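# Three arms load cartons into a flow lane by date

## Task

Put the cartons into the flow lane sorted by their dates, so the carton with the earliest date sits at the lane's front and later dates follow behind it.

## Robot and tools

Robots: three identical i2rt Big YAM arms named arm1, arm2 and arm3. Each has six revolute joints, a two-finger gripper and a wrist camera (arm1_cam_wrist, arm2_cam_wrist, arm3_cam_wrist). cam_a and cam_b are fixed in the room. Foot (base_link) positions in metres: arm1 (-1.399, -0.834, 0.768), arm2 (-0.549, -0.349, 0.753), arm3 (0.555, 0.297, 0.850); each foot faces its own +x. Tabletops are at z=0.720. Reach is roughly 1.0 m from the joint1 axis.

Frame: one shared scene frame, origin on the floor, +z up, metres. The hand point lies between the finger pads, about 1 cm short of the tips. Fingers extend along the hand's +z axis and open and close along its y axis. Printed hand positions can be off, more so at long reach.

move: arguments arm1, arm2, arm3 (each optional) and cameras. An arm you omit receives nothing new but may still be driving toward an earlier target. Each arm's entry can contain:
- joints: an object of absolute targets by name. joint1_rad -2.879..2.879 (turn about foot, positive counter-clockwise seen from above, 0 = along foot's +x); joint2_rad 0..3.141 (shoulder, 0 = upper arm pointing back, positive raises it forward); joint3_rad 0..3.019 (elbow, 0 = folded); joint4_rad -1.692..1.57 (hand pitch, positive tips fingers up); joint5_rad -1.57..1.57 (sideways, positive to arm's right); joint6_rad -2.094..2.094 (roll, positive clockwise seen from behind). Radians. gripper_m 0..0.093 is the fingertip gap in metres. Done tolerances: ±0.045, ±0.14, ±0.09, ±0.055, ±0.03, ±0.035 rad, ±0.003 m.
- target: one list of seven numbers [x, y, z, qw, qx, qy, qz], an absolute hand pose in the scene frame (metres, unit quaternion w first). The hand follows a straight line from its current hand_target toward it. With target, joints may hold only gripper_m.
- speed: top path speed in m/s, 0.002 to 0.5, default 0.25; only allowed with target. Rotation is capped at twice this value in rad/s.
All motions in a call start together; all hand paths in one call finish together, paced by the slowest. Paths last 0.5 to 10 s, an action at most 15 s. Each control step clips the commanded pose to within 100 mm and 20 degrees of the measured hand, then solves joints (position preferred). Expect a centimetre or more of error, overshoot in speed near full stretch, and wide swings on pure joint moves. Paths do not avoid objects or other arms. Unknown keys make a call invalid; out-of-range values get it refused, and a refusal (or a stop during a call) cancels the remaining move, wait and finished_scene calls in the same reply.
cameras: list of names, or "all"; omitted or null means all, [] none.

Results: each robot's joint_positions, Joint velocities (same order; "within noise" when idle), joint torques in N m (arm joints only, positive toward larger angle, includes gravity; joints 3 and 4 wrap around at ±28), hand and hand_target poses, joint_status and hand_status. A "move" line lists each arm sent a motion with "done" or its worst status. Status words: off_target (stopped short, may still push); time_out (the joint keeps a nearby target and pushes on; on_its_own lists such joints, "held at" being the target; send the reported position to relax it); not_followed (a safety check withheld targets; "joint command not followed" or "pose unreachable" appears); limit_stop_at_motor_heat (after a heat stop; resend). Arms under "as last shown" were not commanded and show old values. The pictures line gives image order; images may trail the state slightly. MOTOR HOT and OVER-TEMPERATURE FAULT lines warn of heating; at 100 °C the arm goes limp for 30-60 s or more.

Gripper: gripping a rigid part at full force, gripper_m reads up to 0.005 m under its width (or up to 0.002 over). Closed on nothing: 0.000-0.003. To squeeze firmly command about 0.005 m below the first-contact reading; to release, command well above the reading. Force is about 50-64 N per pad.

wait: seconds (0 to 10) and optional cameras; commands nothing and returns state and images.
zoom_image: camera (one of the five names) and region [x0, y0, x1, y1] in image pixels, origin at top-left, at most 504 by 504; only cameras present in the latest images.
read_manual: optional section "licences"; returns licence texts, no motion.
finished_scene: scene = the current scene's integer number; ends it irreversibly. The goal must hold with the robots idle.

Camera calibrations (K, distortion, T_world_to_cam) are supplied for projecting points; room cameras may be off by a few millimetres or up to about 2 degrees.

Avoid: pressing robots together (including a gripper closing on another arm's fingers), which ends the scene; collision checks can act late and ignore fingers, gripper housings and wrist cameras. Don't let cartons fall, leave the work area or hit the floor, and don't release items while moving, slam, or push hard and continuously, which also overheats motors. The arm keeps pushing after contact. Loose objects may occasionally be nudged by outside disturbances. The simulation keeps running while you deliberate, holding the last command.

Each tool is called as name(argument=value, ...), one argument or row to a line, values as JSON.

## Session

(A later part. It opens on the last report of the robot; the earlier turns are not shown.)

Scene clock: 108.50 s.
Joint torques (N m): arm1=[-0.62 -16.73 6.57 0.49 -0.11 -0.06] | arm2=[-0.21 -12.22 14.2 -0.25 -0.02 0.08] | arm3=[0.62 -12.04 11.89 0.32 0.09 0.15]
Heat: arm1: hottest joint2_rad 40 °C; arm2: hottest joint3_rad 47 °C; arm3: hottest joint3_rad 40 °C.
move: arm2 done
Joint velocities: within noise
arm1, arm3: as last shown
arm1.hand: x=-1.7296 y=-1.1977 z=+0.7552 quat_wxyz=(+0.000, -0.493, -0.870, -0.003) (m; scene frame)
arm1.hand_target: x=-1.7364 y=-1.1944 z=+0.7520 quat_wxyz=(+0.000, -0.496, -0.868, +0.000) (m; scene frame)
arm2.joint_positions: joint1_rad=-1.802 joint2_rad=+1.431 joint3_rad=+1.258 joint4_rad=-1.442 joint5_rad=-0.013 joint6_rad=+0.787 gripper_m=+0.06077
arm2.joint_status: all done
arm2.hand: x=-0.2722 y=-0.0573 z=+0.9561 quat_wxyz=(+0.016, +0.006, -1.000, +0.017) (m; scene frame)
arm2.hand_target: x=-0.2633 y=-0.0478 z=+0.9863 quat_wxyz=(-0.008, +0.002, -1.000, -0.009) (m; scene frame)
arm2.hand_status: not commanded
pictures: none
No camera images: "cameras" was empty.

move(
  arm1={"joints": {"gripper_m": 0.052}},
  arm2={"target": [-0.10, -0.03, 0.97, 0, 0, 1, 0], "speed": 0.3},
  cameras=[],
)

move(
  arm1={"target": [-1.7365, -1.1945, 0.91, 0, -0.496, -0.868, 0], "speed": 0.25},
  arm2={"target": [0.046, 0.012, 0.90, 0, 0, 1, 0], "speed": 0.25},
  cameras=[],
)

move(
  arm1={"joints": {"joint1_rad": 2.655, "joint2_rad": 1.253, "joint3_rad": 1.296, "joint4_rad": -1.61, "joint5_rad": 0, "joint6_rad": 0.59}},
  arm2={"target": [0.042, 0.003, 0.81, 0.010, -0.001, 1, 0.007], "speed": 0.15},
  cameras=[],
)

move(
  arm1={"target": [-0.84, -0.465, 0.93, 0, 0, 1, 0], "speed": 0.35},
  arm2={"target": [0.038, 0.001, 0.772, 0.003, -0.001, 1, 0.002], "speed": 0.08},
  cameras=["arm2_cam_wrist"],
)

Scene clock: 116.57 s.
Joint torques (N m): arm1=[-0.62 -16.67 6.65 0.47 -0.05 -0.05] | arm2=[-0.21 -16.32 16.4 -0.42 -0.06 -0.12] | arm3=[0.73 -12.04 11.85 0.29 0.1 0.15]
Heat: arm1: hottest joint3_rad 40 °C; arm2: hottest joint3_rad 50 °C; arm3: hottest joint3_rad 40 °C.
move: arm1 off_target; arm2 off_target
Joint velocities: within noise
arm1.joint_positions: joint1_rad=-0.256 joint2_rad=+1.856 joint3_rad=+1.180 joint4_rad=-0.896 joint5_rad=-0.002 joint6_rad=-1.278 gripper_m=+0.06029
arm1.joint_status: gripper_m off_target (ended at +0.06032, target +0.05200)
arm1.hand: x=-1.7292 y=-1.1976 z=+0.7550 quat_wxyz=(+0.000, -0.493, -0.870, -0.003) (m; scene frame)
arm1.hand_target: x=-1.7364 y=-1.1945 z=+0.7521 quat_wxyz=(+0.000, -0.496, -0.868, +0.000) (m; scene frame)
arm1.hand_status: not commanded
arm2.joint_positions: joint1_rad=-1.994 joint2_rad=+1.781 joint3_rad=+1.630 joint4_rad=-1.496 joint5_rad=-0.012 joint6_rad=+0.620 gripper_m=+0.06077
arm2.joint_status: not commanded
arm2.hand: x=-0.1197 y=-0.0449 z=+0.9376 quat_wxyz=(+0.030, -0.006, -0.999, +0.023) (m; scene frame)
arm2.hand_target: x=-0.1023 y=-0.0316 z=+0.9701 quat_wxyz=(-0.001, +0.000, -1.000, +0.000) (m; scene frame)
arm2.hand_status: off_target (0.041 m and 4.4 deg from the pose sent, 0.175 m and 2.7 deg at the start)
arm3: as last shown
pictures: none
No camera images: "cameras" was empty.

Scene clock: 118.73 s.
Joint torques (N m): arm1=[-0.73 -17.44 12.82 -0.46 -0.03 -0.07] | arm2=[-0.5 -23.06 16.64 -0.36 -0.03 -0.12] | arm3=[0.73 -11.93 11.82 0.29 0.09 0.14]
Heat: arm1: hottest joint3_rad 41 °C; arm2: hottest joint3_rad 51 °C; arm3: hottest joint3_rad 40 °C.
move: arm1 off_target; arm2 off_target
Joint velocities: within noise
arm1.joint_positions: joint1_rad=-0.256 joint2_rad=+1.678 joint3_rad=+1.306 joint4_rad=-1.259 joint5_rad=-0.001 joint6_rad=-1.278 gripper_m=+0.06029
arm1.joint_status: not commanded
arm1.hand: x=-1.7156 y=-1.1830 z=+0.8808 quat_wxyz=(-0.007, -0.493, -0.870, -0.032) (m; scene frame)
arm1.hand_target: x=-1.7353 y=-1.1932 z=+0.9103 quat_wxyz=(+0.000, -0.496, -0.868, +0.000) (m; scene frame)
arm1.hand_status: off_target (0.038 m and 3.8 deg from the pose sent, 0.155 m and 0.5 deg at the start; pose on its path clipped on 3 of 65 steps)
arm2.joint_positions: joint1_rad=-2.058 joint2_rad=+2.248 joint3_rad=+2.179 joint4_rad=-1.580 joint5_rad=-0.013 joint6_rad=+0.551 gripper_m=+0.06077
arm2.joint_status: not commanded
arm2.hand: x=+0.0259 y=+0.0025 z=+0.8661 quat_wxyz=(+0.032, -0.004, -0.999, +0.021) (m; scene frame)
arm2.hand_target: x=+0.0435 y=+0.0106 z=+0.9004 quat_wxyz=(-0.001, +0.000, -1.000, +0.000) (m; scene frame)
arm2.hand_status: off_target (0.041 m and 4.4 deg from the pose sent, 0.179 m and 4.4 deg at the start)
arm3.joint_positions: joint1_rad=+0.192 joint2_rad=+1.332 joint3_rad=+0.993 joint4_rad=-1.250 joint5_rad=+0.000 joint6_rad=+1.029 gripper_m=+0.09209
arm3.joint_status: not commanded
arm3.hand: x=+0.3709 y=-0.0056 z=+0.9916 quat_wxyz=(+0.008, -1.000, +0.000, -0.005) (m; scene frame)
arm3.hand_target: x=+0.3702 y=-0.0126 z=+0.9939 quat_wxyz=(+0.005, -1.000, +0.000, -0.004) (m; scene frame)
arm3.hand_status: not commanded
pictures: none
No camera images: "cameras" was empty.

Scene clock: 121.17 s.
Joint torques (N m): arm1=[2.37 -13.04 10.58 -0.31 0.15 0.13] | arm2=[-0.91 -23.88 9.47 0.7 -0.06 -0.12] | arm3=[0.67 -12.1 11.89 0.29 0.1 0.14]
Heat: arm1: hottest joint3_rad 41 °C; arm2: hottest joint3_rad 51 °C; arm3: hottest joint3_rad 40 °C.
move: arm1 done; arm2 off_target
Joint velocities: within noise
arm1.joint_positions: joint1_rad=+2.643 joint2_rad=+1.285 joint3_rad=+1.272 joint4_rad=-1.599 joint5_rad=-0.001 joint6_rad=+0.581 gripper_m=+0.06029
arm1.joint_status: all done
arm1.hand: x=-1.1067 y=-0.6394 z=+1.0314 quat_wxyz=(+0.017, +0.005, -1.000, +0.008) (m; scene frame)
arm1.hand_target: x=-1.1102 y=-0.6370 z=+1.0514 quat_wxyz=(-0.003, +0.007, -1.000, -0.004) (m; scene frame)
arm1.hand_status: not commanded
arm2.joint_positions: joint1_rad=-2.060 joint2_rad=+2.253 joint3_rad=+2.018 joint4_rad=-1.336 joint5_rad=-0.014 joint6_rad=+0.543 gripper_m=+0.06077
arm2.joint_status: not commanded
arm2.hand: x=+0.0364 y=+0.0068 z=+0.8013 quat_wxyz=(-0.001, +0.000, -1.000, +0.000) (m; scene frame)
arm2.hand_target: x=+0.0419 y=+0.0030 z=+0.8099 quat_wxyz=(-0.010, +0.001, -1.000, -0.007) (m; scene frame)
arm2.hand_status: off_target (0.011 m and 1.3 deg from the pose sent, 0.058 m and 5.8 deg at the start)
arm3: as last shown
pictures: none
No camera images: "cameras" was empty.

Scene clock: 123.43 s.
Joint torques (N m): arm1=[0.56 -26.87 14.45 -0.53 0.22 0.1] | arm2=[-0.79 -22.01 8.69 0.68 -0.02 -0.11] | arm3=[0.67 -12.1 11.88 0.28 0.11 0.15]
Heat: arm1: hottest joint3_rad 41 °C; arm2: hottest joint3_rad 51 °C; arm3: hottest joint3_rad 40 °C.
move: arm1 off_target; arm2 off_target
Joint velocities: within noise
arm1.joint_positions: joint1_rad=+2.643 joint2_rad=+2.179 joint3_rad=+2.059 joint4_rad=-1.547 joint5_rad=+0.001 joint6_rad=+0.581 gripper_m=+0.06029
arm1.joint_status: not commanded
arm1.hand: x=-0.8592 y=-0.4732 z=+0.8825 quat_wxyz=(+0.039, +0.005, -0.999, +0.024) (m; scene frame)
arm1.hand_target: x=-0.8429 y=-0.4667 z=+0.9301 quat_wxyz=(-0.001, +0.000, -1.000, +0.000) (m; scene frame)
arm1.hand_status: off_target (0.052 m and 5.3 deg from the pose sent, 0.334 m and 2.2 deg at the start)
arm2.joint_positions: joint1_rad=-2.060 joint2_rad=+2.262 joint3_rad=+1.977 joint4_rad=-1.272 joint5_rad=-0.014 joint6_rad=+0.542 gripper_m=+0.06077
arm2.joint_status: not commanded
arm2.hand: x=+0.0372 y=+0.0069 z=+0.7807 quat_wxyz=(-0.007, +0.000, -1.000, -0.004) (m; scene frame)
arm2.hand_target: x=+0.0379 y=+0.0010 z=+0.7721 quat_wxyz=(-0.003, +0.001, -1.000, -0.002) (m; scene frame)
arm2.hand_status: off_target (0.011 m and 0.5 deg from the pose sent, 0.030 m and 0.3 deg at the start)
arm3: as last shown
pictures: arm2_cam_wrist
camera_calibration:
arm2_cam_wrist: T_world_to_cam=[[0.00505039, -0.999975, 0.00497831, 0.000853144], [-0.832863, -0.00145094, 0.553478, -0.393094], [-0.553457, -0.00694153, -0.832849, 0.79377], [0, 0, 0, 1]] pos_world=[0.11192, 0.00579275, 0.878655]

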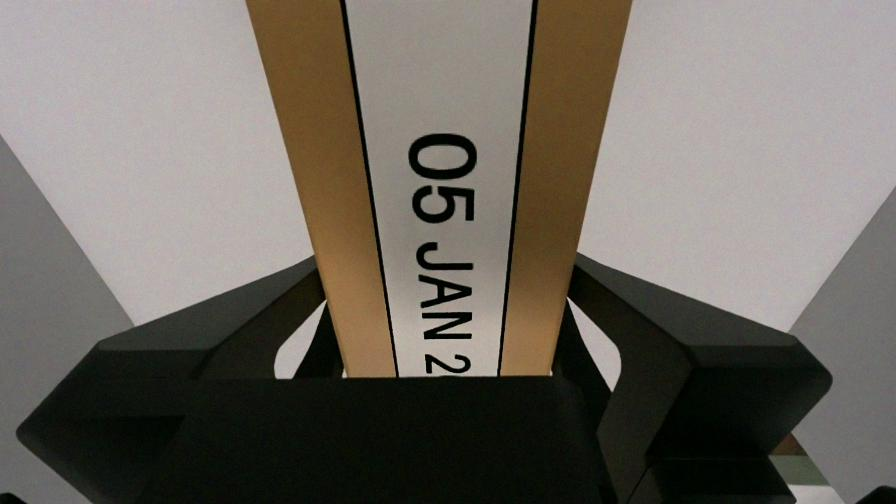

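move(
  arm1={"target": [-0.84, -0.465, 0.815, 0, 0, 1, 0], "speed": 0.2},
  arm2={"target": [0.038, 0.001, 0.768, 0.003, -0.001, 1, 0.002], "speed": 0.08},
  cameras=[],
)

move(
  arm1={"target": [-0.84, -0.465, 0.772, 0, 0, 1, 0], "speed": 0.12},
  arm2={"joints": {"gripper_m": 0.088}},
  cameras=[],
)

move(
  arm1={"target": [-0.84, -0.465, 0.748, 0, 0, 1, 0], "speed": 0.1},
  arm2={"target": [0.034, 0.0, 0.90, 0, 0, 1, 0], "speed": 0.25},
  cameras=[],
)

move(
  arm1={"joints": {"gripper_m": 0.088}},
  arm2={"target": [-0.27, -0.05, 0.98, 0, 0, 1, 0], "speed": 0.4},
  cameras=[],
)

move(
  arm1={"target": [-0.84, -0.465, 0.90, 0, 0, 1, 0], "speed": 0.3},
  arm3={"target": [0.015, 0.010, 0.90, 0, -1, 0, 0], "speed": 0.35},
  cameras=[],
)

move(
  arm1={"joints": {"joint1_rad": 0.6, "joint2_rad": 0.45, "joint3_rad": 1.5, "joint4_rad": -1.5, "joint5_rad": 0, "joint6_rad": 0}},
  arm3={"target": [0.012, 0.013, 0.785, -0.003, -1, 0, 0.008], "speed": 0.12},
  cameras=["arm3_cam_wrist"],
)

Scene clock: 132.30 s.
Joint torques (N m): arm1=[0.73 -28.04 9.35 0.23 0.12 0.09] | arm2=[-0.79 -21.71 8.49 0.79 -0.02 -0.11] | arm3=[0.62 -11.99 11.86 0.34 0.1 0.15]
Heat: arm1: hottest joint3_rad 44 °C; arm2: hottest joint3_rad 50 °C; arm3: hottest joint3_rad 40 °C.
move: arm1 off_target; arm2 off_target
Joint velocities: within noise
arm1.joint_positions: joint1_rad=+2.643 joint2_rad=+2.251 joint3_rad=+1.917 joint4_rad=-1.307 joint5_rad=+0.003 joint6_rad=+0.581 gripper_m=+0.06029
arm1.joint_status: not commanded
arm1.hand: x=-0.8529 y=-0.4691 z=+0.7824 quat_wxyz=(+0.027, +0.005, -0.999, +0.018) (m; scene frame)
arm1.hand_target: x=-0.8408 y=-0.4654 z=+0.8148 quat_wxyz=(+0.000, +0.000, -1.000, +0.000) (m; scene frame)
arm1.hand_status: off_target (0.035 m and 3.8 deg from the pose sent, 0.071 m and 5.3 deg at the start)
arm2.joint_positions: joint1_rad=-2.060 joint2_rad=+2.262 joint3_rad=+1.976 joint4_rad=-1.267 joint5_rad=-0.014 joint6_rad=+0.542 gripper_m=+0.06077
arm2.joint_status: not commanded
arm2.hand: x=+0.0379 y=+0.0073 z=+0.7800 quat_wxyz=(-0.009, +0.000, -1.000, -0.005) (m; scene frame)
arm2.hand_target: x=+0.0377 y=+0.0009 z=+0.7681 quat_wxyz=(-0.003, +0.001, -1.000, -0.002) (m; scene frame)
arm2.hand_status: off_target (0.014 m and 0.8 deg from the pose sent, 0.014 m and 0.5 deg at the start)
arm3: as last shown
pictures: none
No camera images: "cameras" was empty.

Scene clock: 133.37 s.
Joint torques (N m): arm1=[0.56 -24.64 8.21 0.53 0.02 0.05] | arm2=[-0.79 -21.71 8.35 0.79 -0.01 -0.11] | arm3=[0.79 -12.1 11.86 0.31 0.08 0.15]
Heat: arm1: hottest joint3_rad 44 °C; arm2: hottest joint3_rad 50 °C; arm3: hottest joint3_rad 40 °C.
move: arm1 done; arm2 done
Joint velocities: within noise
arm1.joint_positions: joint1_rad=+2.643 joint2_rad=+2.251 joint3_rad=+1.890 joint4_rad=-1.226 joint5_rad=+0.006 joint6_rad=+0.584 gripper_m=+0.06029
arm1.joint_status: not commanded
arm1.hand: x=-0.8447 y=-0.4641 z=+0.7720 quat_wxyz=(+0.004, +0.004, -1.000, +0.004) (m; scene frame)
arm1.hand_target: x=-0.8401 y=-0.4650 z=+0.7719 quat_wxyz=(+0.000, +0.000, -1.000, +0.000) (m; scene frame)
arm1.hand_status: done (0.005 m and 0.8 deg from the pose sent, 0.017 m and 3.8 deg at the start)
arm2.joint_positions: joint1_rad=-2.060 joint2_rad=+2.262 joint3_rad=+1.976 joint4_rad=-1.267 joint5_rad=-0.015 joint6_rad=+0.542 gripper_m=+0.08795
arm2.joint_status: all done
arm2.hand: x=+0.0378 y=+0.0073 z=+0.7800 quat_wxyz=(-0.009, +0.000, -1.000, -0.005) (m; scene frame)
arm2.hand_target: x=+0.0377 y=+0.0010 z=+0.7681 quat_wxyz=(-0.003, +0.001, -1.000, -0.002) (m; scene frame)
arm2.hand_status: not commanded
arm3: as last shown
pictures: none
No camera images: "cameras" was empty.

Scene clock: 134.83 s.
Joint torques (N m): arm1=[0.56 -22.48 7.82 0.68 -0.03 0.05] | arm2=[-0.85 -19.6 14.22 -0.2 0.05 -0.1] | arm3=[0.79 -11.99 11.89 0.29 0.1 0.13]
Heat: arm1: hottest joint3_rad 44 °C; arm2: hottest joint3_rad 50 °C; arm3: hottest joint3_rad 40 °C.
move: arm1 off_target; arm2 off_target
Joint velocities: within noise
arm1.joint_positions: joint1_rad=+2.643 joint2_rad=+2.252 joint3_rad=+1.872 joint4_rad=-1.184 joint5_rad=+0.006 joint6_rad=+0.585 gripper_m=+0.06023
arm1.joint_status: not commanded
arm1.hand: x=-0.8418 y=-0.4622 z=+0.7654 quat_wxyz=(-0.006, +0.003, -1.000, -0.002) (m; scene frame)
arm1.hand_target: x=-0.8406 y=-0.4652 z=+0.7481 quat_wxyz=(+0.000, +0.000, -1.000, +0.000) (m; scene frame)
arm1.hand_status: off_target (0.018 m and 0.8 deg from the pose sent, 0.025 m and 0.8 deg at the start)
arm2.joint_positions: joint1_rad=-2.060 joint2_rad=+2.163 joint3_rad=+2.114 joint4_rad=-1.542 joint5_rad=-0.015 joint6_rad=+0.542 gripper_m=+0.08796
arm2.joint_status: not commanded
arm2.hand: x=+0.0194 y=-0.0019 z=+0.8965 quat_wxyz=(+0.008, +0.000, -1.000, +0.004) (m; scene frame)
arm2.hand_target: x=+0.0334 y=-0.0005 z=+0.9000 quat_wxyz=(-0.001, +0.000, -1.000, +0.000) (m; scene frame)
arm2.hand_status: off_target (0.015 m and 1.0 deg from the pose sent, 0.120 m and 1.2 deg at the start)
arm3: as last shown
pictures: none
No camera images: "cameras" was empty.

Scene clock: 136.70 s.
Joint torques (N m): arm1=[0.56 -23.71 7.77 0.5 0.11 0.04] | arm2=[0.44 -9.7 8.51 0.06 0.1 0.06] | arm3=[1.03 -11.81 11.85 0.29 0.11 0.15]
Heat: arm1: hottest joint3_rad 44 °C; arm2: hottest joint3_rad 50 °C; arm3: hottest joint3_rad 40 °C.
move: arm1 done; arm2 off_target
Joint velocities: within noise
arm1.joint_positions: joint1_rad=+2.643 joint2_rad=+2.265 joint3_rad=+1.872 joint4_rad=-1.179 joint5_rad=+0.003 joint6_rad=+0.585 gripper_m=+0.08792
arm1.joint_status: all done
arm1.hand: x=-0.8425 y=-0.4623 z=+0.7570 quat_wxyz=(-0.002, +0.003, -1.000, -0.001) (m; scene frame)
arm1.hand_target: x=-0.8404 y=-0.4653 z=+0.7482 quat_wxyz=(+0.000, +0.000, -1.000, +0.000) (m; scene frame)
arm1.hand_status: not commanded
arm2.joint_positions: joint1_rad=-1.803 joint2_rad=+1.404 joint3_rad=+1.320 joint4_rad=-1.454 joint5_rad=-0.016 joint6_rad=+0.796 gripper_m=+0.08796
arm2.joint_status: not commanded
arm2.hand: x=-0.2635 y=-0.0476 z=+0.9899 quat_wxyz=(-0.010, +0.002, -1.000, -0.012) (m; scene frame)
arm2.hand_target: x=-0.2700 y=-0.0500 z=+0.9803 quat_wxyz=(+0.000, +0.000, -1.000, +0.000) (m; scene frame)
arm2.hand_status: off_target (0.012 m and 1.8 deg from the pose sent, 0.305 m and 1.1 deg at the start)
arm3: as last shown
pictures: none
No camera images: "cameras" was empty.

Scene clock: 138.80 s.
Joint torques (N m): arm1=[0.56 -25 12.9 -0.31 0.13 0.05] | arm2=[0.38 -9.76 8.53 0.06 0.11 0.09] | arm3=[0.32 -23.71 13.91 -0.03 -0.01 -0.04]
Heat: arm1: hottest joint3_rad 44 °C; arm2: hottest joint3_rad 50 °C; arm3: hottest joint3_rad 41 °C.
move: arm1 off_target; arm3 off_target
Joint velocities: within noise
arm1.joint_positions: joint1_rad=+2.643 joint2_rad=+2.169 joint3_rad=+2.020 joint4_rad=-1.481 joint5_rad=+0.003 joint6_rad=+0.585 gripper_m=+0.08792
arm1.joint_status: not commanded
arm1.hand: x=-0.8546 y=-0.4709 z=+0.8743 quat_wxyz=(+0.022, +0.003, -1.000, +0.015) (m; scene frame)
arm1.hand_target: x=-0.8411 y=-0.4658 z=+0.9002 quat_wxyz=(+0.000, +0.000, -1.000, +0.000) (m; scene frame)
arm1.hand_status: off_target (0.030 m and 3.1 deg from the pose sent, 0.143 m and 0.4 deg at the start)
arm2: as last shown
arm3.joint_positions: joint1_rad=-0.348 joint2_rad=+2.014 joint3_rad=+1.628 joint4_rad=-1.184 joint5_rad=+0.003 joint6_rad=+0.500 gripper_m=+0.09209
arm3.joint_status: not commanded
arm3.hand: x=+0.0244 y=+0.0171 z=+0.9027 quat_wxyz=(+0.001, -1.000, +0.006, +0.000) (m; scene frame)
arm3.hand_target: x=+0.0153 y=+0.0102 z=+0.9001 quat_wxyz=(+0.000, -1.000, +0.000, +0.000) (m; scene frame)
arm3.hand_status: off_target (0.012 m and 0.7 deg from the pose sent, 0.368 m and 1.1 deg at the start)
pictures: none
No camera images: "cameras" was empty.

Scene clock: 140.93 s.
Joint torques (N m): arm1=[-0.56 5.95 6.3 1.22 -0.01 -0.06] | arm2=[0.38 -9.7 8.51 0.06 0.11 0.09] | arm3=[-0.38 -24.64 9.32 0.8 0.08 -0.04]
Heat: arm1: hottest joint3_rad 43 °C; arm2: hottest joint3_rad 50 °C; arm3: hottest joint3_rad 41 °C.
move: arm1 done; arm3 off_target
Joint velocities: within noise
arm1.joint_positions: joint1_rad=+0.617 joint2_rad=+0.443 joint3_rad=+1.497 joint4_rad=-1.492 joint5_rad=+0.002 joint6_rad=+0.009 gripper_m=+0.08796
arm1.joint_status: all done
arm1.hand: x=-1.3844 y=-0.9563 z=+1.3490 quat_wxyz=(-0.405, -0.559, -0.634, +0.349) (m; scene frame)
arm1.hand_target: x=-1.3859 y=-0.9582 z=+1.3475 quat_wxyz=(-0.397, -0.564, -0.634, +0.350) (m; scene frame)
arm1.hand_status: not commanded
arm2: as last shown
arm3.joint_positions: joint1_rad=-0.348 joint2_rad=+2.154 joint3_rad=+1.569 joint4_rad=-0.951 joint5_rad=+0.003 joint6_rad=+0.493 gripper_m=+0.09209
arm3.joint_status: not commanded
arm3.hand: x=+0.0121 y=+0.0104 z=+0.8012 quat_wxyz=(-0.007, -1.000, +0.002, +0.015) (m; scene frame)
arm3.hand_target: x=+0.0124 y=+0.0133 z=+0.7853 quat_wxyz=(-0.003, -1.000, +0.000, +0.008) (m; scene frame)
arm3.hand_status: off_target (0.016 m and 0.9 deg from the pose sent, 0.118 m and 1.2 deg at the start)
pictures: arm3_cam_wrist
camera_calibration:
arm3_cam_wrist: T_world_to_cam=[[0.0204775, 0.999657, -0.0163115, 0.00331258], [0.820321, -0.00747285, 0.571855, -0.466078], [0.571537, -0.0250908, -0.820193, 0.773467], [0, 0, 0, 1]] pos_world=[-0.0597998, 0.0126126, 0.900975]

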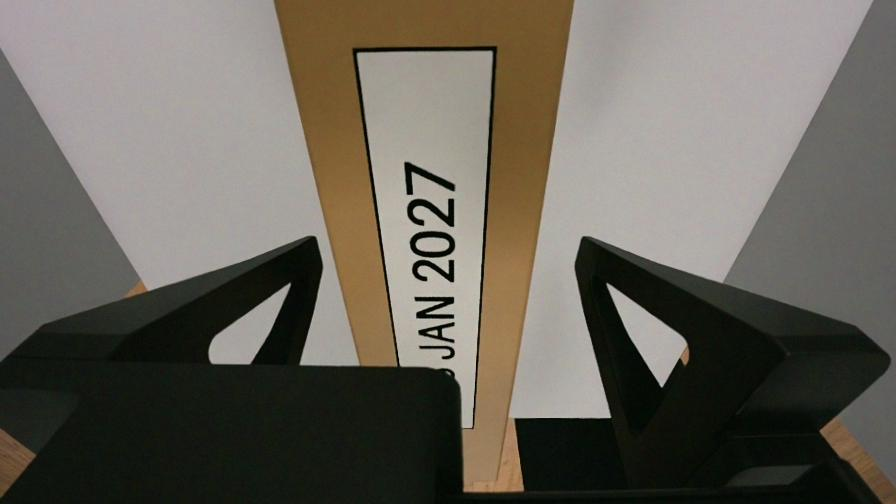

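move(
  arm3={"joints": {"gripper_m": 0.052}},
  arm2={"joints": {"joint1_rad": 2.149, "joint2_rad": 1.555, "joint3_rad": 1.145, "joint4_rad": -1.162, "joint5_rad": 0, "joint6_rad": -0.866}},
  cameras=["arm2_cam_wrist"],
)

move(
  arm3={"target": [0.02, 0.010, 0.91, 0, -1, 0, 0], "speed": 0.25},
  cameras=[],
)

move(
  arm3={"target": [0.24, 0.12, 1.0, 0, -1, 0, 0], "speed": 0.4},
  cameras=[],
)

Scene clock: 149.17 s.
Joint torques (N m): arm1=[-0.62 5.89 6.32 1.24 0 -0.06] | arm2=[0.09 -12.16 8.35 -0.06 -0.07 -0.11] | arm3=[-0.15 -24.94 9.4 0.7 0.15 -0.03]
Heat: arm1: hottest joint3_rad 43 °C; arm2: hottest joint3_rad 50 °C; arm3: hottest joint3_rad 41 °C.
move: arm2 done; arm3 off_target
Joint velocities: within noise
arm1: as last shown
arm2.joint_positions: joint1_rad=+2.147 joint2_rad=+1.560 joint3_rad=+1.156 joint4_rad=-1.153 joint5_rad=-0.001 joint6_rad=-0.856 gripper_m=+0.08808
arm2.joint_status: all done
arm2.hand: x=-0.5339 y=-0.7875 z=+0.8723 quat_wxyz=(+0.009, +0.333, +0.943, -0.010) (m; scene frame)
arm2.hand_target: x=-0.5335 y=-0.7812 z=+0.8703 quat_wxyz=(+0.006, +0.327, +0.945, -0.003) (m; scene frame)
arm2.hand_status: not commanded
arm3.joint_positions: joint1_rad=-0.348 joint2_rad=+2.154 joint3_rad=+1.569 joint4_rad=-0.948 joint5_rad=+0.001 joint6_rad=+0.492 gripper_m=+0.05838
arm3.joint_status: gripper_m off_target (ended at +0.05840, target +0.05200)
arm3.hand: x=+0.0116 y=+0.0097 z=+0.8012 quat_wxyz=(-0.008, -1.000, +0.002, +0.016) (m; scene frame)
arm3.hand_target: x=+0.0123 y=+0.0133 z=+0.7853 quat_wxyz=(-0.003, -1.000, +0.000, +0.008) (m; scene frame)
arm3.hand_status: not commanded
pictures: arm2_cam_wrist
camera_calibration:
arm2_cam_wrist: T_world_to_cam=[[-0.623994, -0.780999, 0.0259102, -0.972775], [-0.645991, 0.534216, 0.545261, -0.39179], [-0.43969, 0.323502, -0.837866, 0.873801], [0, 0, 0, 1]] pos_world=[-0.475897, -0.833112, 0.970961]

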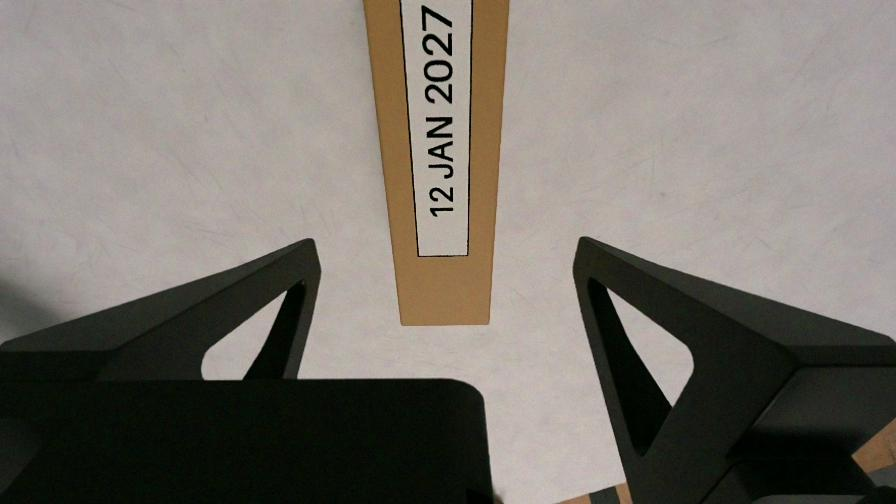

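Scene clock: 150.67 s.
Joint torques (N m): arm1=[-0.56 5.89 6.31 1.24 0 -0.06] | arm2=[0.03 -12.22 8.36 -0.05 -0.06 -0.11] | arm3=[0.56 -27.93 14.68 -0.18 0.03 0.1]
Heat: arm1: hottest joint3_rad 43 °C; arm2: hottest joint3_rad 50 °C; arm3: hottest joint3_rad 42 °C.
move: arm3 off_target
Joint velocities: within noise
arm1, arm2: as last shown
arm3.joint_positions: joint1_rad=-0.348 joint2_rad=+2.038 joint3_rad=+1.606 joint4_rad=-1.196 joint5_rad=+0.002 joint6_rad=+0.492 gripper_m=+0.05838
arm3.joint_status: not commanded
arm3.hand: x=+0.0367 y=+0.0233 z=+0.8816 quat_wxyz=(+0.014, -1.000, +0.002, -0.026) (m; scene frame)
arm3.hand_target: x=+0.0213 y=+0.0108 z=+0.9103 quat_wxyz=(+0.000, -1.000, +0.000, +0.000) (m; scene frame)
arm3.hand_status: off_target (0.036 m and 3.4 deg from the pose sent, 0.109 m and 2.0 deg at the start)
pictures: none
No camera images: "cameras" was empty.

Scene clock: 152.23 s.
Joint torques (N m): arm1=[-0.5 5.95 6.34 1.25 0 -0.06] | arm2=[0.09 -12.22 8.36 -0.05 -0.06 -0.12] | arm3=[0.91 -14.45 11.49 -0.13 0.05 0.15]
Heat: arm1: hottest joint3_rad 42 °C; arm2: hottest joint3_rad 49 °C; arm3: hottest joint3_rad 42 °C.
move: arm3 done
Joint velocities: within noise
arm1.joint_positions: joint1_rad=+0.617 joint2_rad=+0.443 joint3_rad=+1.497 joint4_rad=-1.492 joint5_rad=+0.002 joint6_rad=+0.008 gripper_m=+0.08796
arm1.joint_status: not commanded
arm1.hand: x=-1.3844 y=-0.9563 z=+1.3490 quat_wxyz=(-0.404, -0.559, -0.634, +0.349) (m; scene frame)
arm1.hand_target: x=-1.3859 y=-0.9582 z=+1.3475 quat_wxyz=(-0.397, -0.564, -0.634, +0.351) (m; scene frame)
arm1.hand_status: not commanded
arm2: as last shown
arm3.joint_positions: joint1_rad=-0.332 joint2_rad=+1.343 joint3_rad=+1.002 joint4_rad=-1.244 joint5_rad=+0.002 joint6_rad=+0.506 gripper_m=+0.05838
arm3.joint_status: not commanded
arm3.hand: x=+0.2395 y=+0.1246 z=+0.9906 quat_wxyz=(+0.004, -1.000, +0.001, -0.007) (m; scene frame)
arm3.hand_target: x=+0.2401 y=+0.1201 z=+0.9999 quat_wxyz=(+0.000, -1.000, +0.000, +0.000) (m; scene frame)
arm3.hand_status: done (0.010 m and 0.9 deg from the pose sent, 0.254 m and 3.4 deg at the start)
pictures: none
No camera images: "cameras" was empty.

move(
  arm3={"joints": {"joint1_rad": 1.06, "joint2_rad": 1.343, "joint3_rad": 1.01, "joint4_rad": -1.25, "joint5_rad": 0, "joint6_rad": 1.89}},
  arm2={"target": [-0.543, -0.773, 0.745, 0, 0.327, 0.945, 0], "speed": 0.12},
  cameras=["arm2_cam_wrist"],
)

Scene clock: 167.97 s.
Joint torques (N m): arm1=[-0.56 5.95 6.3 1.25 0 -0.06] | arm2=[-0.79 -11.05 6.53 0.72 -0.03 -0.14] | arm3=[0.56 -13.51 11.14 -0.02 0.14 0.13]
Heat: arm1: hottest joint3_rad 41 °C; arm2: hottest joint3_rad 48 °C; arm3: hottest joint3_rad 42 °C.
move: arm2 off_target; arm3 done
Joint velocities: within noise
arm1: as last shown
arm2.joint_positions: joint1_rad=+2.139 joint2_rad=+1.711 joint3_rad=+0.987 joint4_rad=-0.841 joint5_rad=+0.007 joint6_rad=-0.875 gripper_m=+0.08808
arm2.joint_status: not commanded
arm2.hand: x=-0.5380 y=-0.7787 z=+0.7553 quat_wxyz=(+0.004, +0.328, +0.945, -0.008) (m; scene frame)
arm2.hand_target: x=-0.5429 y=-0.7727 z=+0.7453 quat_wxyz=(+0.000, +0.327, +0.945, +0.000) (m; scene frame)
arm2.hand_status: off_target (0.013 m and 1.1 deg from the pose sent, 0.128 m and 1.7 deg at the start)
arm3.joint_positions: joint1_rad=+1.053 joint2_rad=+1.348 joint3_rad=+0.999 joint4_rad=-1.244 joint5_rad=-0.001 joint6_rad=+1.881 gripper_m=+0.05839
arm3.joint_status: all done
arm3.hand: x=+0.6661 y=-0.0425 z=+0.9888 quat_wxyz=(+0.010, -1.000, -0.004, +0.002) (m; scene frame)
arm3.hand_target: x=+0.6690 y=-0.0443 z=+0.9944 quat_wxyz=(+0.006, -1.000, -0.003, +0.001) (m; scene frame)
arm3.hand_status: not commanded
pictures: arm2_cam_wrist
camera_calibration:
arm2_cam_wrist: T_world_to_cam=[[-0.61518, -0.787966, 0.0257603, -0.965997], [-0.647132, 0.523352, 0.554367, -0.351345], [-0.450304, 0.324365, -0.831874, 0.761543], [0, 0, 0, 1]] pos_world=[-0.478703, -0.824314, 0.853166]

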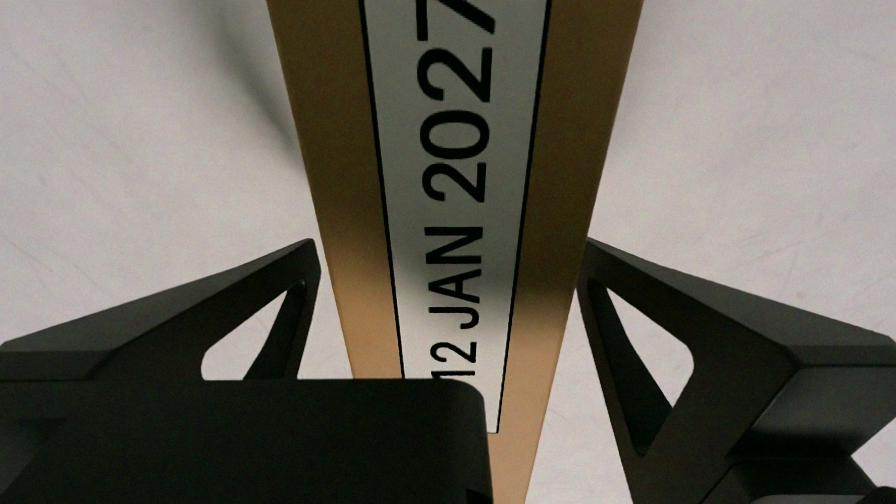

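move(
  arm2={"joints": {"gripper_m": 0.052}},
  arm3={"target": [0.754, -0.338, 0.87, -0.006, -0.99912, 0, 0.0419], "speed": 0.3},
  cameras=[],
)

move(
  arm2={"target": [-0.54, -0.776, 0.98, 0, 0.327, 0.945, 0], "speed": 0.25},
  arm3={"target": [0.754, -0.336, 0.815, -0.006, -0.99912, 0, 0.0419], "speed": 0.15},
  cameras=["arm3_cam_wrist", "arm2_cam_wrist"],
)

Scene clock: 173.83 s.
Joint torques (N m): arm1=[-0.56 5.95 6.31 1.22 0 -0.06] | arm2=[-0.73 -11.05 6.56 0.68 -0.09 -0.12] | arm3=[0.79 -29.68 15.38 -0.28 0.27 0.16]
Heat: arm1: hottest joint3_rad 41 °C; arm2: hottest joint3_rad 48 °C; arm3: hottest joint3_rad 42 °C.
move: arm2 off_target; arm3 off_target
Joint velocities: within noise
arm1: as last shown
arm2.joint_positions: joint1_rad=+2.138 joint2_rad=+1.711 joint3_rad=+0.987 joint4_rad=-0.839 joint5_rad=+0.009 joint6_rad=-0.875 gripper_m=+0.06052
arm2.joint_status: gripper_m off_target (ended at +0.06055, target +0.05200)
arm2.hand: x=-0.5387 y=-0.7792 z=+0.7553 quat_wxyz=(+0.004, +0.328, +0.945, -0.009) (m; scene frame)
arm2.hand_target: x=-0.5429 y=-0.7728 z=+0.7453 quat_wxyz=(+0.000, +0.327, +0.945, +0.000) (m; scene frame)
arm2.hand_status: not commanded
arm3.joint_positions: joint1_rad=+1.053 joint2_rad=+2.229 joint3_rad=+1.837 joint4_rad=-1.244 joint5_rad=+0.082 joint6_rad=+1.890 gripper_m=+0.05839
arm3.joint_status: not commanded
arm3.hand: x=+0.7425 y=-0.3188 z=+0.8482 quat_wxyz=(+0.018, -0.999, -0.001, +0.048) (m; scene frame)
arm3.hand_target: x=+0.7536 y=-0.3366 z=+0.8705 quat_wxyz=(-0.006, -0.999, +0.000, +0.042) (m; scene frame)
arm3.hand_status: off_target (0.031 m and 2.9 deg from the pose sent, 0.330 m and 5.0 deg at the start)
pictures: none
No camera images: "cameras" was empty.

Scene clock: 175.63 s.
Joint torques (N m): arm1=[-0.56 5.89 6.31 1.25 0 -0.06] | arm2=[0.03 -10.11 15.76 -0.29 -0.14 -0.01] | arm3=[0.91 -29.86 10.73 0.42 0.27 0.16]
Heat: arm1: hottest joint3_rad 41 °C; arm2: hottest joint3_rad 48 °C; arm3: hottest joint3_rad 43 °C.
move: arm2 off_target; arm3 done
Joint velocities: within noise
arm1: as last shown
arm2.joint_positions: joint1_rad=+2.138 joint2_rad=+1.469 joint3_rad=+1.269 joint4_rad=-1.451 joint5_rad=+0.010 joint6_rad=-0.875 gripper_m=+0.06052
arm2.joint_status: not commanded
arm2.hand: x=-0.5414 y=-0.7522 z=+0.9509 quat_wxyz=(-0.013, +0.327, +0.944, +0.032) (m; scene frame)
arm2.hand_target: x=-0.5401 y=-0.7738 z=+0.9800 quat_wxyz=(+0.000, +0.327, +0.945, +0.000) (m; scene frame)
arm2.hand_status: off_target (0.038 m and 3.9 deg from the pose sent, 0.225 m and 1.2 deg at the start)
arm3.joint_positions: joint1_rad=+1.053 joint2_rad=+2.287 joint3_rad=+1.837 joint4_rad=-1.157 joint5_rad=+0.082 joint6_rad=+1.891 gripper_m=+0.05839
arm3.joint_status: not commanded
arm3.hand: x=+0.7466 y=-0.3308 z=+0.8109 quat_wxyz=(+0.004, -0.999, +0.000, +0.044) (m; scene frame)
arm3.hand_target: x=+0.7540 y=-0.3358 z=+0.8150 quat_wxyz=(-0.006, -0.999, +0.000, +0.042) (m; scene frame)
arm3.hand_status: done (0.010 m and 1.2 deg from the pose sent, 0.039 m and 2.9 deg at the start)
pictures: arm2_cam_wrist, arm3_cam_wrist
camera_calibration:
arm2_cam_wrist: T_world_to_cam=[[-0.614841, -0.78767, -0.0393344, -0.889877], [-0.644184, 0.472814, 0.601227, -0.55679], [-0.45497, 0.394997, -0.79811, 0.93259], [0, 0, 0, 1]] pos_world=[-0.481507, -0.806042, 1.04406]
arm3_cam_wrist: T_world_to_cam=[[0.0158885, 0.999863, 0.00472859, 0.3159], [0.851917, -0.016013, 0.523432, -1.06391], [0.523436, -0.00428821, -0.852054, 0.421702], [0, 0, 0, 1]] pos_world=[0.680606, -0.331084, 0.914702]

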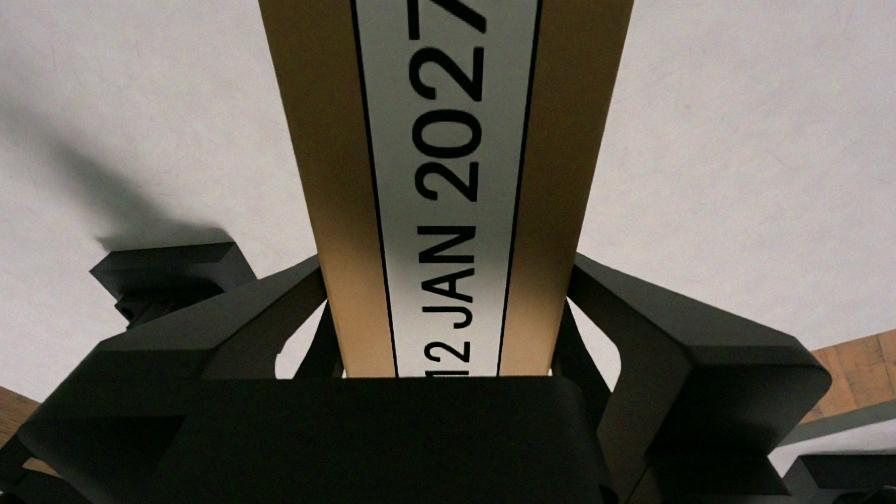

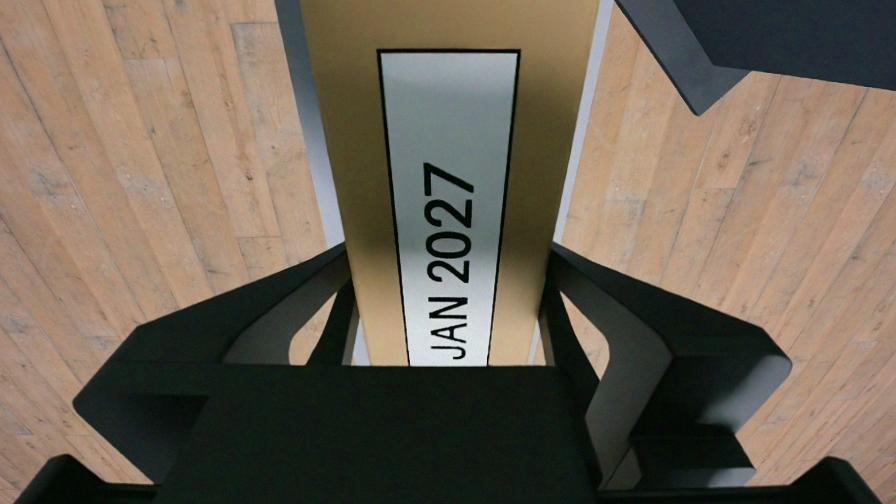

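move(
  arm2={"joints": {"joint1_rad": 1.6, "joint2_rad": 0.95, "joint3_rad": 0.85, "joint4_rad": -1.45, "joint5_rad": 0, "joint6_rad": 0}},
  arm3={"target": [0.756, -0.330, 0.768, -0.006, -0.99912, 0, 0.0419], "speed": 0.08},
  cameras=[],
)

move(
  arm2={"joints": {"joint1_rad": -1.803, "joint2_rad": 1.409, "joint3_rad": 1.316, "joint4_rad": -1.452, "joint5_rad": -0.015, "joint6_rad": 0.796}},
  arm3={"joints": {"gripper_m": 0.069}},
  cameras=["cam_b"],
)

Scene clock: 181.50 s.
Joint torques (N m): arm1=[-0.5 5.95 6.32 1.21 0 -0.06] | arm2=[-0.67 -4.19 9.54 0.36 -0.11 0.08] | arm3=[0.73 -27.69 9.37 0.84 0.07 0.09]
Heat: arm1: hottest joint3_rad 41 °C; arm2: hottest joint3_rad 50 °C; arm3: hottest joint3_rad 43 °C.
move: arm2 done; arm3 off_target
Joint velocities: within noise
arm1: as last shown
arm2.joint_positions: joint1_rad=+1.609 joint2_rad=+0.965 joint3_rad=+0.856 joint4_rad=-1.450 joint5_rad=+0.002 joint6_rad=-0.012 gripper_m=+0.06054
arm2.joint_status: all done
arm2.hand: x=-0.6686 y=-0.5608 z=+0.9474 quat_wxyz=(+0.009, +0.857, +0.515, -0.004) (m; scene frame)
arm2.hand_target: x=-0.6690 y=-0.5578 z=+0.9486 quat_wxyz=(+0.013, +0.863, +0.506, -0.008) (m; scene frame)
arm2.hand_status: not commanded
arm3.joint_positions: joint1_rad=+1.062 joint2_rad=+2.312 joint3_rad=+1.804 joint4_rad=-1.073 joint5_rad=+0.088 joint6_rad=+1.903 gripper_m=+0.05839
arm3.joint_status: not commanded
arm3.hand: x=+0.7518 y=-0.3315 z=+0.7836 quat_wxyz=(-0.010, -0.999, +0.002, +0.042) (m; scene frame)
arm3.hand_target: x=+0.7558 y=-0.3295 z=+0.7682 quat_wxyz=(-0.006, -0.999, +0.000, +0.042) (m; scene frame)
arm3.hand_status: off_target (0.016 m and 0.5 deg from the pose sent, 0.044 m and 1.2 deg at the start)
pictures: none
No camera images: "cameras" was empty.

Scene clock: 184.13 s.
Joint torques (N m): arm1=[-0.56 5.89 6.31 1.25 0 -0.06] | arm2=[-0.32 -12.1 13.72 -0.18 0.04 0.07] | arm3=[0.44 -27.63 9.42 0.64 0.11 0.07]
Heat: arm1: hottest joint3_rad 41 °C; arm2: hottest joint3_rad 51 °C; arm3: hottest joint3_rad 43 °C.
move: arm2 done; arm3 done
Joint velocities: within noise
arm1.joint_positions: joint1_rad=+0.617 joint2_rad=+0.443 joint3_rad=+1.497 joint4_rad=-1.492 joint5_rad=+0.001 joint6_rad=+0.008 gripper_m=+0.08796
arm1.joint_status: not commanded
arm1.hand: x=-1.3843 y=-0.9563 z=+1.3490 quat_wxyz=(-0.405, -0.559, -0.634, +0.349) (m; scene frame)
arm1.hand_target: x=-1.3859 y=-0.9582 z=+1.3475 quat_wxyz=(-0.397, -0.564, -0.634, +0.350) (m; scene frame)
arm1.hand_status: not commanded
arm2.joint_positions: joint1_rad=-1.801 joint2_rad=+1.429 joint3_rad=+1.265 joint4_rad=-1.443 joint5_rad=-0.015 joint6_rad=+0.787 gripper_m=+0.06057
arm2.joint_status: all done
arm2.hand: x=-0.2713 y=-0.0555 z=+0.9592 quat_wxyz=(+0.013, +0.007, -1.000, +0.014) (m; scene frame)
arm2.hand_target: x=-0.2632 y=-0.0479 z=+0.9863 quat_wxyz=(-0.008, +0.002, -1.000, -0.009) (m; scene frame)
arm2.hand_status: not commanded
arm3.joint_positions: joint1_rad=+1.062 joint2_rad=+2.312 joint3_rad=+1.804 joint4_rad=-1.066 joint5_rad=+0.087 joint6_rad=+1.903 gripper_m=+0.06893
arm3.joint_status: all done
arm3.hand: x=+0.7526 y=-0.3330 z=+0.7835 quat_wxyz=(-0.013, -0.999, +0.002, +0.040) (m; scene frame)
arm3.hand_target: x=+0.7558 y=-0.3295 z=+0.7682 quat_wxyz=(-0.006, -0.999, +0.000, +0.042) (m; scene frame)
arm3.hand_status: not commanded
pictures: cam_b

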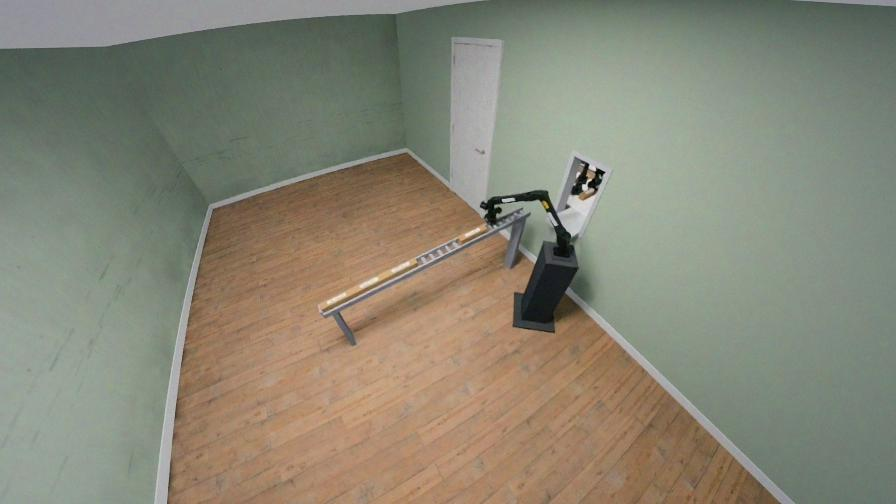

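move(
  arm2={"target": [-0.10, -0.03, 0.97, 0, 0, 1, 0], "speed": 0.3},
  arm3={"target": [0.75, -0.33, 0.95, 0, -0.9998, 0, 0.02], "speed": 0.25},
  cameras=[],
)

move(
  arm2={"target": [0.046, 0.012, 0.90, 0, 0, 1, 0], "speed": 0.25},
  arm3={"joints": {"joint1_rad": 0.2, "joint2_rad": 1.343, "joint3_rad": 1.01, "joint4_rad": -1.25, "joint5_rad": 0, "joint6_rad": 1.037, "gripper_m": 0.092}},
  cameras=[],
)

move(
  arm2={"target": [0.042, 0.003, 0.81, 0.010, -0.001, 1, 0.007], "speed": 0.15},
  cameras=["arm2_cam_wrist", "cam_b"],
)

Scene clock: 190.13 s.
Joint torques (N m): arm1=[-0.62 5.95 6.31 1.24 0 -0.05] | arm2=[-0.5 -16.03 16.13 -0.23 -0.01 -0.13] | arm3=[-0.73 -26.58 13.97 -0.13 0.05 -0.03]
Heat: arm1: hottest joint3_rad 40 °C; arm2: hottest joint3_rad 53 °C; arm3: hottest joint3_rad 43 °C.
move: arm2 off_target; arm3 off_target
Joint velocities: within noise
arm1: as last shown
arm2.joint_positions: joint1_rad=-1.989 joint2_rad=+1.778 joint3_rad=+1.634 joint4_rad=-1.498 joint5_rad=-0.013 joint6_rad=+0.620 gripper_m=+0.06057
arm2.joint_status: not commanded
arm2.hand: x=-0.1204 y=-0.0424 z=+0.9407 quat_wxyz=(+0.028, -0.004, -0.999, +0.021) (m; scene frame)
arm2.hand_target: x=-0.1019 y=-0.0314 z=+0.9702 quat_wxyz=(-0.001, +0.000, -1.000, +0.000) (m; scene frame)
arm2.hand_status: off_target (0.038 m and 4.0 deg from the pose sent, 0.174 m and 2.3 deg at the start)
arm3.joint_positions: joint1_rad=+1.059 joint2_rad=+2.117 joint3_rad=+1.931 joint4_rad=-1.397 joint5_rad=+0.043 joint6_rad=+1.893 gripper_m=+0.06894
arm3.joint_status: not commanded
arm3.hand: x=+0.7537 y=-0.3200 z=+0.9530 quat_wxyz=(-0.001, -1.000, -0.001, +0.021) (m; scene frame)
arm3.hand_target: x=+0.7499 y=-0.3297 z=+0.9501 quat_wxyz=(+0.000, -1.000, +0.000, +0.020) (m; scene frame)
arm3.hand_status: off_target (0.011 m and 0.2 deg from the pose sent, 0.166 m and 2.8 deg at the start)
pictures: none
No camera images: "cameras" was empty.

Scene clock: 192.30 s.
Joint torques (N m): arm1=[-0.56 6.01 6.31 1.24 0 -0.06] | arm2=[-0.62 -22.3 16.23 -0.28 -0.01 -0.12] | arm3=[-0.62 -12.86 10.62 0.35 0.02 -0.02]
Heat: arm1: hottest joint3_rad 40 °C; arm2: hottest joint3_rad 53 °C; arm3: hottest joint3_rad 42 °C.
move: arm2 off_target; arm3 done
Joint velocities: within noise
arm1: as last shown
arm2.joint_positions: joint1_rad=-2.057 joint2_rad=+2.244 joint3_rad=+2.186 joint4_rad=-1.584 joint5_rad=-0.013 joint6_rad=+0.551 gripper_m=+0.06057
arm2.joint_status: not commanded
arm2.hand: x=+0.0265 y=+0.0037 z=+0.8711 quat_wxyz=(+0.029, -0.003, -0.999, +0.019) (m; scene frame)
arm2.hand_target: x=+0.0439 y=+0.0107 z=+0.9005 quat_wxyz=(-0.001, +0.000, -1.000, +0.000) (m; scene frame)
arm2.hand_status: off_target (0.036 m and 4.0 deg from the pose sent, 0.180 m and 4.0 deg at the start)
arm3.joint_positions: joint1_rad=+0.210 joint2_rad=+1.338 joint3_rad=+1.007 joint4_rad=-1.250 joint5_rad=+0.003 joint6_rad=+1.046 gripper_m=+0.09191
arm3.joint_status: all done
arm3.hand: x=+0.3734 y=-0.0131 z=+0.9946 quat_wxyz=(+0.005, -1.000, +0.000, -0.002) (m; scene frame)
arm3.hand_target: x=+0.3702 y=-0.0124 z=+0.9937 quat_wxyz=(+0.005, -1.000, +0.000, -0.004) (m; scene frame)
arm3.hand_status: not commanded
pictures: none
No camera images: "cameras" was empty.

Scene clock: 193.67 s.
Joint torques (N m): arm1=[-0.5 5.89 6.31 1.24 0 -0.06] | arm2=[-0.79 -23.47 9.16 0.81 -0.01 -0.12] | arm3=[-0.62 -12.4 10.59 0.36 0.03 -0.03]
Heat: arm1: hottest joint3_rad 40 °C; arm2: hottest joint3_rad 53 °C; arm3: hottest joint3_rad 43 °C.
move: arm2 done
Joint velocities: within noise
arm1, arm3: as last shown
arm2.joint_positions: joint1_rad=-2.061 joint2_rad=+2.247 joint3_rad=+2.021 joint4_rad=-1.338 joint5_rad=-0.015 joint6_rad=+0.543 gripper_m=+0.06057
arm2.joint_status: not commanded
arm2.hand: x=+0.0375 y=+0.0065 z=+0.8061 quat_wxyz=(-0.003, -0.001, -1.000, -0.002) (m; scene frame)
arm2.hand_target: x=+0.0420 y=+0.0029 z=+0.8099 quat_wxyz=(-0.010, +0.001, -1.000, -0.007) (m; scene frame)
arm2.hand_status: done (0.007 m and 0.9 deg from the pose sent, 0.063 m and 5.4 deg at the start)
pictures: arm2_cam_wrist, cam_b
camera_calibration:
arm2_cam_wrist: T_world_to_cam=[[0.00303281, -0.999963, 0.00810092, -0.00207041], [-0.828705, 0.0020207, 0.559682, -0.41209], [-0.559677, -0.00841068, -0.828668, 0.81191], [0, 0, 0, 1]] pos_world=[0.112912, 0.00559109, 0.90346]

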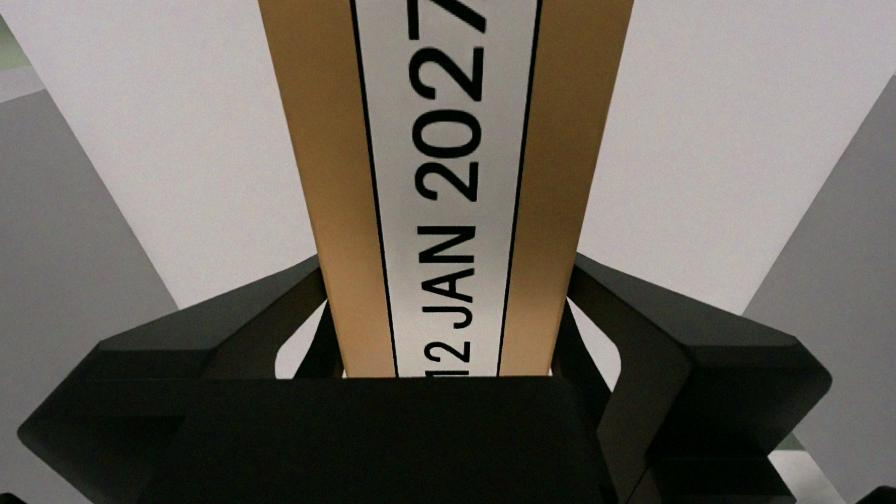

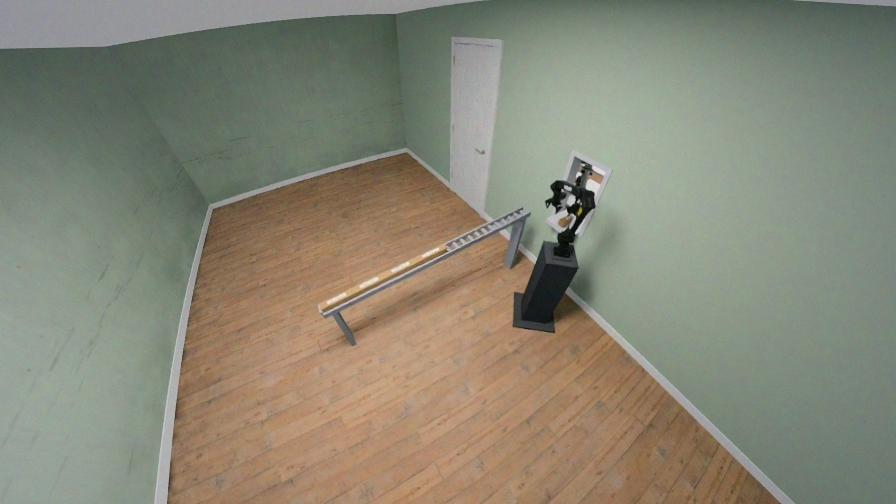

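move(
  arm2={"target": [0.026, 0.002, 0.772, 0.003, -0.001, 1, 0.002], "speed": 0.08},
  cameras=[],
)

move(
  arm2={"target": [0.026, 0.001, 0.768, 0.003, -0.001, 1, 0.002], "speed": 0.06},
  cameras=[],
)

move(
  arm2={"joints": {"gripper_m": 0.088}},
  cameras=[],
)

move(
  arm2={"target": [0.022, 0.0, 0.90, 0, 0, 1, 0], "speed": 0.25},
  cameras=[],
)

move(
  arm2={"target": [-0.27, -0.05, 0.98, 0, 0, 1, 0], "speed": 0.4},
  cameras=["arm3_cam_wrist"],
)

Scene clock: 203.97 s.
Joint torques (N m): arm1=[-0.62 5.95 6.31 1.24 0 -0.05] | arm2=[-0.03 -22.12 8.02 0.65 -0.04 0] | arm3=[-0.67 -12.75 10.67 0.38 0.02 -0.03]
Heat: arm1: hottest joint3_rad 40 °C; arm2: hottest joint3_rad 53 °C; arm3: hottest joint3_rad 43 °C.
move: arm2 done
Joint velocities: within noise
arm1, arm3: as last shown
arm2.joint_positions: joint1_rad=-2.061 joint2_rad=+2.240 joint3_rad=+1.937 joint4_rad=-1.250 joint5_rad=-0.013 joint6_rad=+0.542 gripper_m=+0.06057
arm2.joint_status: not commanded
arm2.hand: x=+0.0320 y=+0.0024 z=+0.7798 quat_wxyz=(-0.009, +0.000, -1.000, -0.004) (m; scene frame)
arm2.hand_target: x=+0.0260 y=+0.0019 z=+0.7721 quat_wxyz=(-0.003, +0.001, -1.000, -0.002) (m; scene frame)
arm2.hand_status: done (0.010 m and 0.7 deg from the pose sent, 0.036 m and 0.2 deg at the start)
pictures: none
No camera images: "cameras" was empty.

Scene clock: 204.93 s.
Joint torques (N m): arm1=[-0.56 5.95 6.32 1.24 0 -0.06] | arm2=[-0.03 -21.83 7.73 0.84 -0.06 -0.02] | arm3=[-0.62 -12.57 10.63 0.29 0.02 -0.04]
Heat: arm1: hottest joint3_rad 40 °C; arm2: hottest joint3_rad 53 °C; arm3: hottest joint3_rad 43 °C.
move: arm2 off_target
Joint velocities: within noise
arm1, arm3: as last shown
arm2.joint_positions: joint1_rad=-2.061 joint2_rad=+2.237 joint3_rad=+1.931 joint4_rad=-1.243 joint5_rad=-0.013 joint6_rad=+0.542 gripper_m=+0.06057
arm2.joint_status: not commanded
arm2.hand: x=+0.0320 y=+0.0023 z=+0.7796 quat_wxyz=(-0.010, +0.000, -1.000, -0.005) (m; scene frame)
arm2.hand_target: x=+0.0260 y=+0.0009 z=+0.7682 quat_wxyz=(-0.003, +0.001, -1.000, -0.002) (m; scene frame)
arm2.hand_status: off_target (0.013 m and 0.9 deg from the pose sent, 0.013 m and 0.7 deg at the start)
pictures: none
No camera images: "cameras" was empty.

Scene clock: 205.57 s.
Joint torques (N m): arm1=[-0.62 5.95 6.32 1.24 0 -0.05] | arm2=[-0.03 -21.89 8.05 0.75 -0.03 -0.02] | arm3=[-0.91 -12.63 10.62 0.29 0.03 -0.04]
Heat: arm1: hottest joint3_rad 40 °C; arm2: hottest joint3_rad 53 °C; arm3: hottest joint3_rad 43 °C.
move: arm2 done
Joint velocities: within noise
arm1, arm3: as last shown
arm2.joint_positions: joint1_rad=-2.061 joint2_rad=+2.237 joint3_rad=+1.927 joint4_rad=-1.242 joint5_rad=-0.014 joint6_rad=+0.542 gripper_m=+0.08788
arm2.joint_status: all done
arm2.hand: x=+0.0310 y=+0.0018 z=+0.7782 quat_wxyz=(-0.009, +0.000, -1.000, -0.005) (m; scene frame)
arm2.hand_target: x=+0.0260 y=+0.0009 z=+0.7681 quat_wxyz=(-0.003, +0.001, -1.000, -0.002) (m; scene frame)
arm2.hand_status: not commanded
pictures: none
No camera images: "cameras" was empty.

Scene clock: 207.00 s.
Joint torques (N m): arm1=[-0.56 5.95 6.32 1.24 0 -0.05] | arm2=[-0.09 -19.14 14.23 -0.08 0.02 -0.01] | arm3=[-0.56 -12.51 10.61 0.35 0.03 -0.03]
Heat: arm1: hottest joint3_rad 40 °C; arm2: hottest joint3_rad 53 °C; arm3: hottest joint3_rad 43 °C.
move: arm2 off_target
Joint velocities: within noise
arm1, arm3: as last shown
arm2.joint_positions: joint1_rad=-2.061 joint2_rad=+2.128 joint3_rad=+2.053 joint4_rad=-1.517 joint5_rad=-0.015 joint6_rad=+0.542 gripper_m=+0.08795
arm2.joint_status: not commanded
arm2.hand: x=+0.0107 y=-0.0081 z=+0.8960 quat_wxyz=(+0.008, -0.001, -1.000, +0.005) (m; scene frame)
arm2.hand_target: x=+0.0214 y=-0.0004 z=+0.8999 quat_wxyz=(-0.001, +0.000, -1.000, +0.000) (m; scene frame)
arm2.hand_status: off_target (0.014 m and 1.1 deg from the pose sent, 0.122 m and 1.2 deg at the start)
pictures: none
No camera images: "cameras" was empty.

Scene clock: 208.83 s.
Joint torques (N m): arm1=[-0.5 5.89 6.3 1.25 0 -0.06] | arm2=[0.44 -9.7 8.51 0.02 0.11 0.14] | arm3=[-0.5 -12.57 10.67 0.36 0.02 -0.03]
Heat: arm1: hottest joint3_rad 40 °C; arm2: hottest joint3_rad 53 °C; arm3: hottest joint3_rad 43 °C.
move: arm2 off_target
Joint velocities: within noise
arm1.joint_positions: joint1_rad=+0.617 joint2_rad=+0.443 joint3_rad=+1.497 joint4_rad=-1.492 joint5_rad=+0.001 joint6_rad=+0.008 gripper_m=+0.08796
arm1.joint_status: not commanded
arm1.hand: x=-1.3843 y=-0.9563 z=+1.3490 quat_wxyz=(-0.405, -0.559, -0.634, +0.349) (m; scene frame)
arm1.hand_target: x=-1.3859 y=-0.9582 z=+1.3475 quat_wxyz=(-0.397, -0.564, -0.634, +0.350) (m; scene frame)
arm1.hand_status: not commanded
arm2.joint_positions: joint1_rad=-1.803 joint2_rad=+1.404 joint3_rad=+1.320 joint4_rad=-1.453 joint5_rad=-0.016 joint6_rad=+0.796 gripper_m=+0.08795
arm2.joint_status: not commanded
arm2.hand: x=-0.2634 y=-0.0475 z=+0.9899 quat_wxyz=(-0.011, +0.002, -1.000, -0.012) (m; scene frame)
arm2.hand_target: x=-0.2699 y=-0.0501 z=+0.9802 quat_wxyz=(+0.000, +0.000, -1.000, +0.000) (m; scene frame)
arm2.hand_status: off_target (0.012 m and 1.9 deg from the pose sent, 0.296 m and 1.1 deg at the start)
arm3: as last shown
pictures: arm3_cam_wrist
camera_calibration:
arm3_cam_wrist: T_world_to_cam=[[0.0153212, 0.999857, 0.00710284, 0.00125779], [0.800477, -0.0165222, 0.599136, -0.893139], [0.599168, -0.00349382, -0.800616, 0.695511], [0, 0, 0, 1]] pos_world=[0.29819, -0.0135842, 1.09194]

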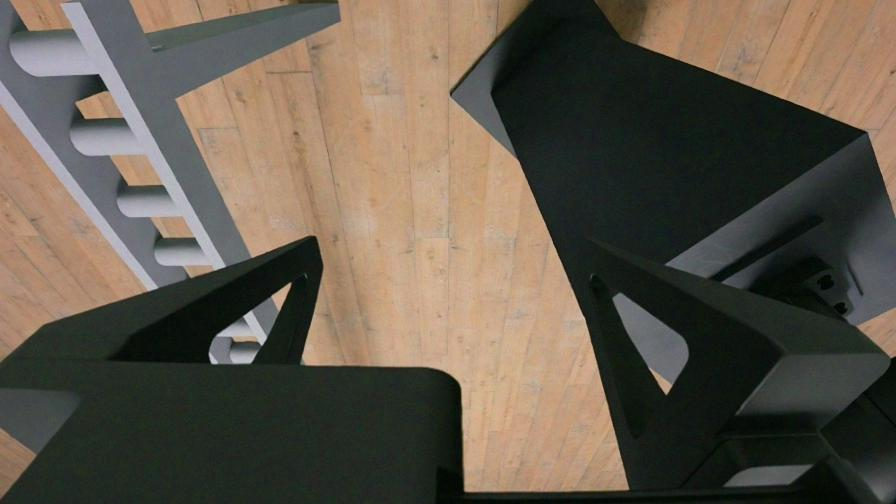

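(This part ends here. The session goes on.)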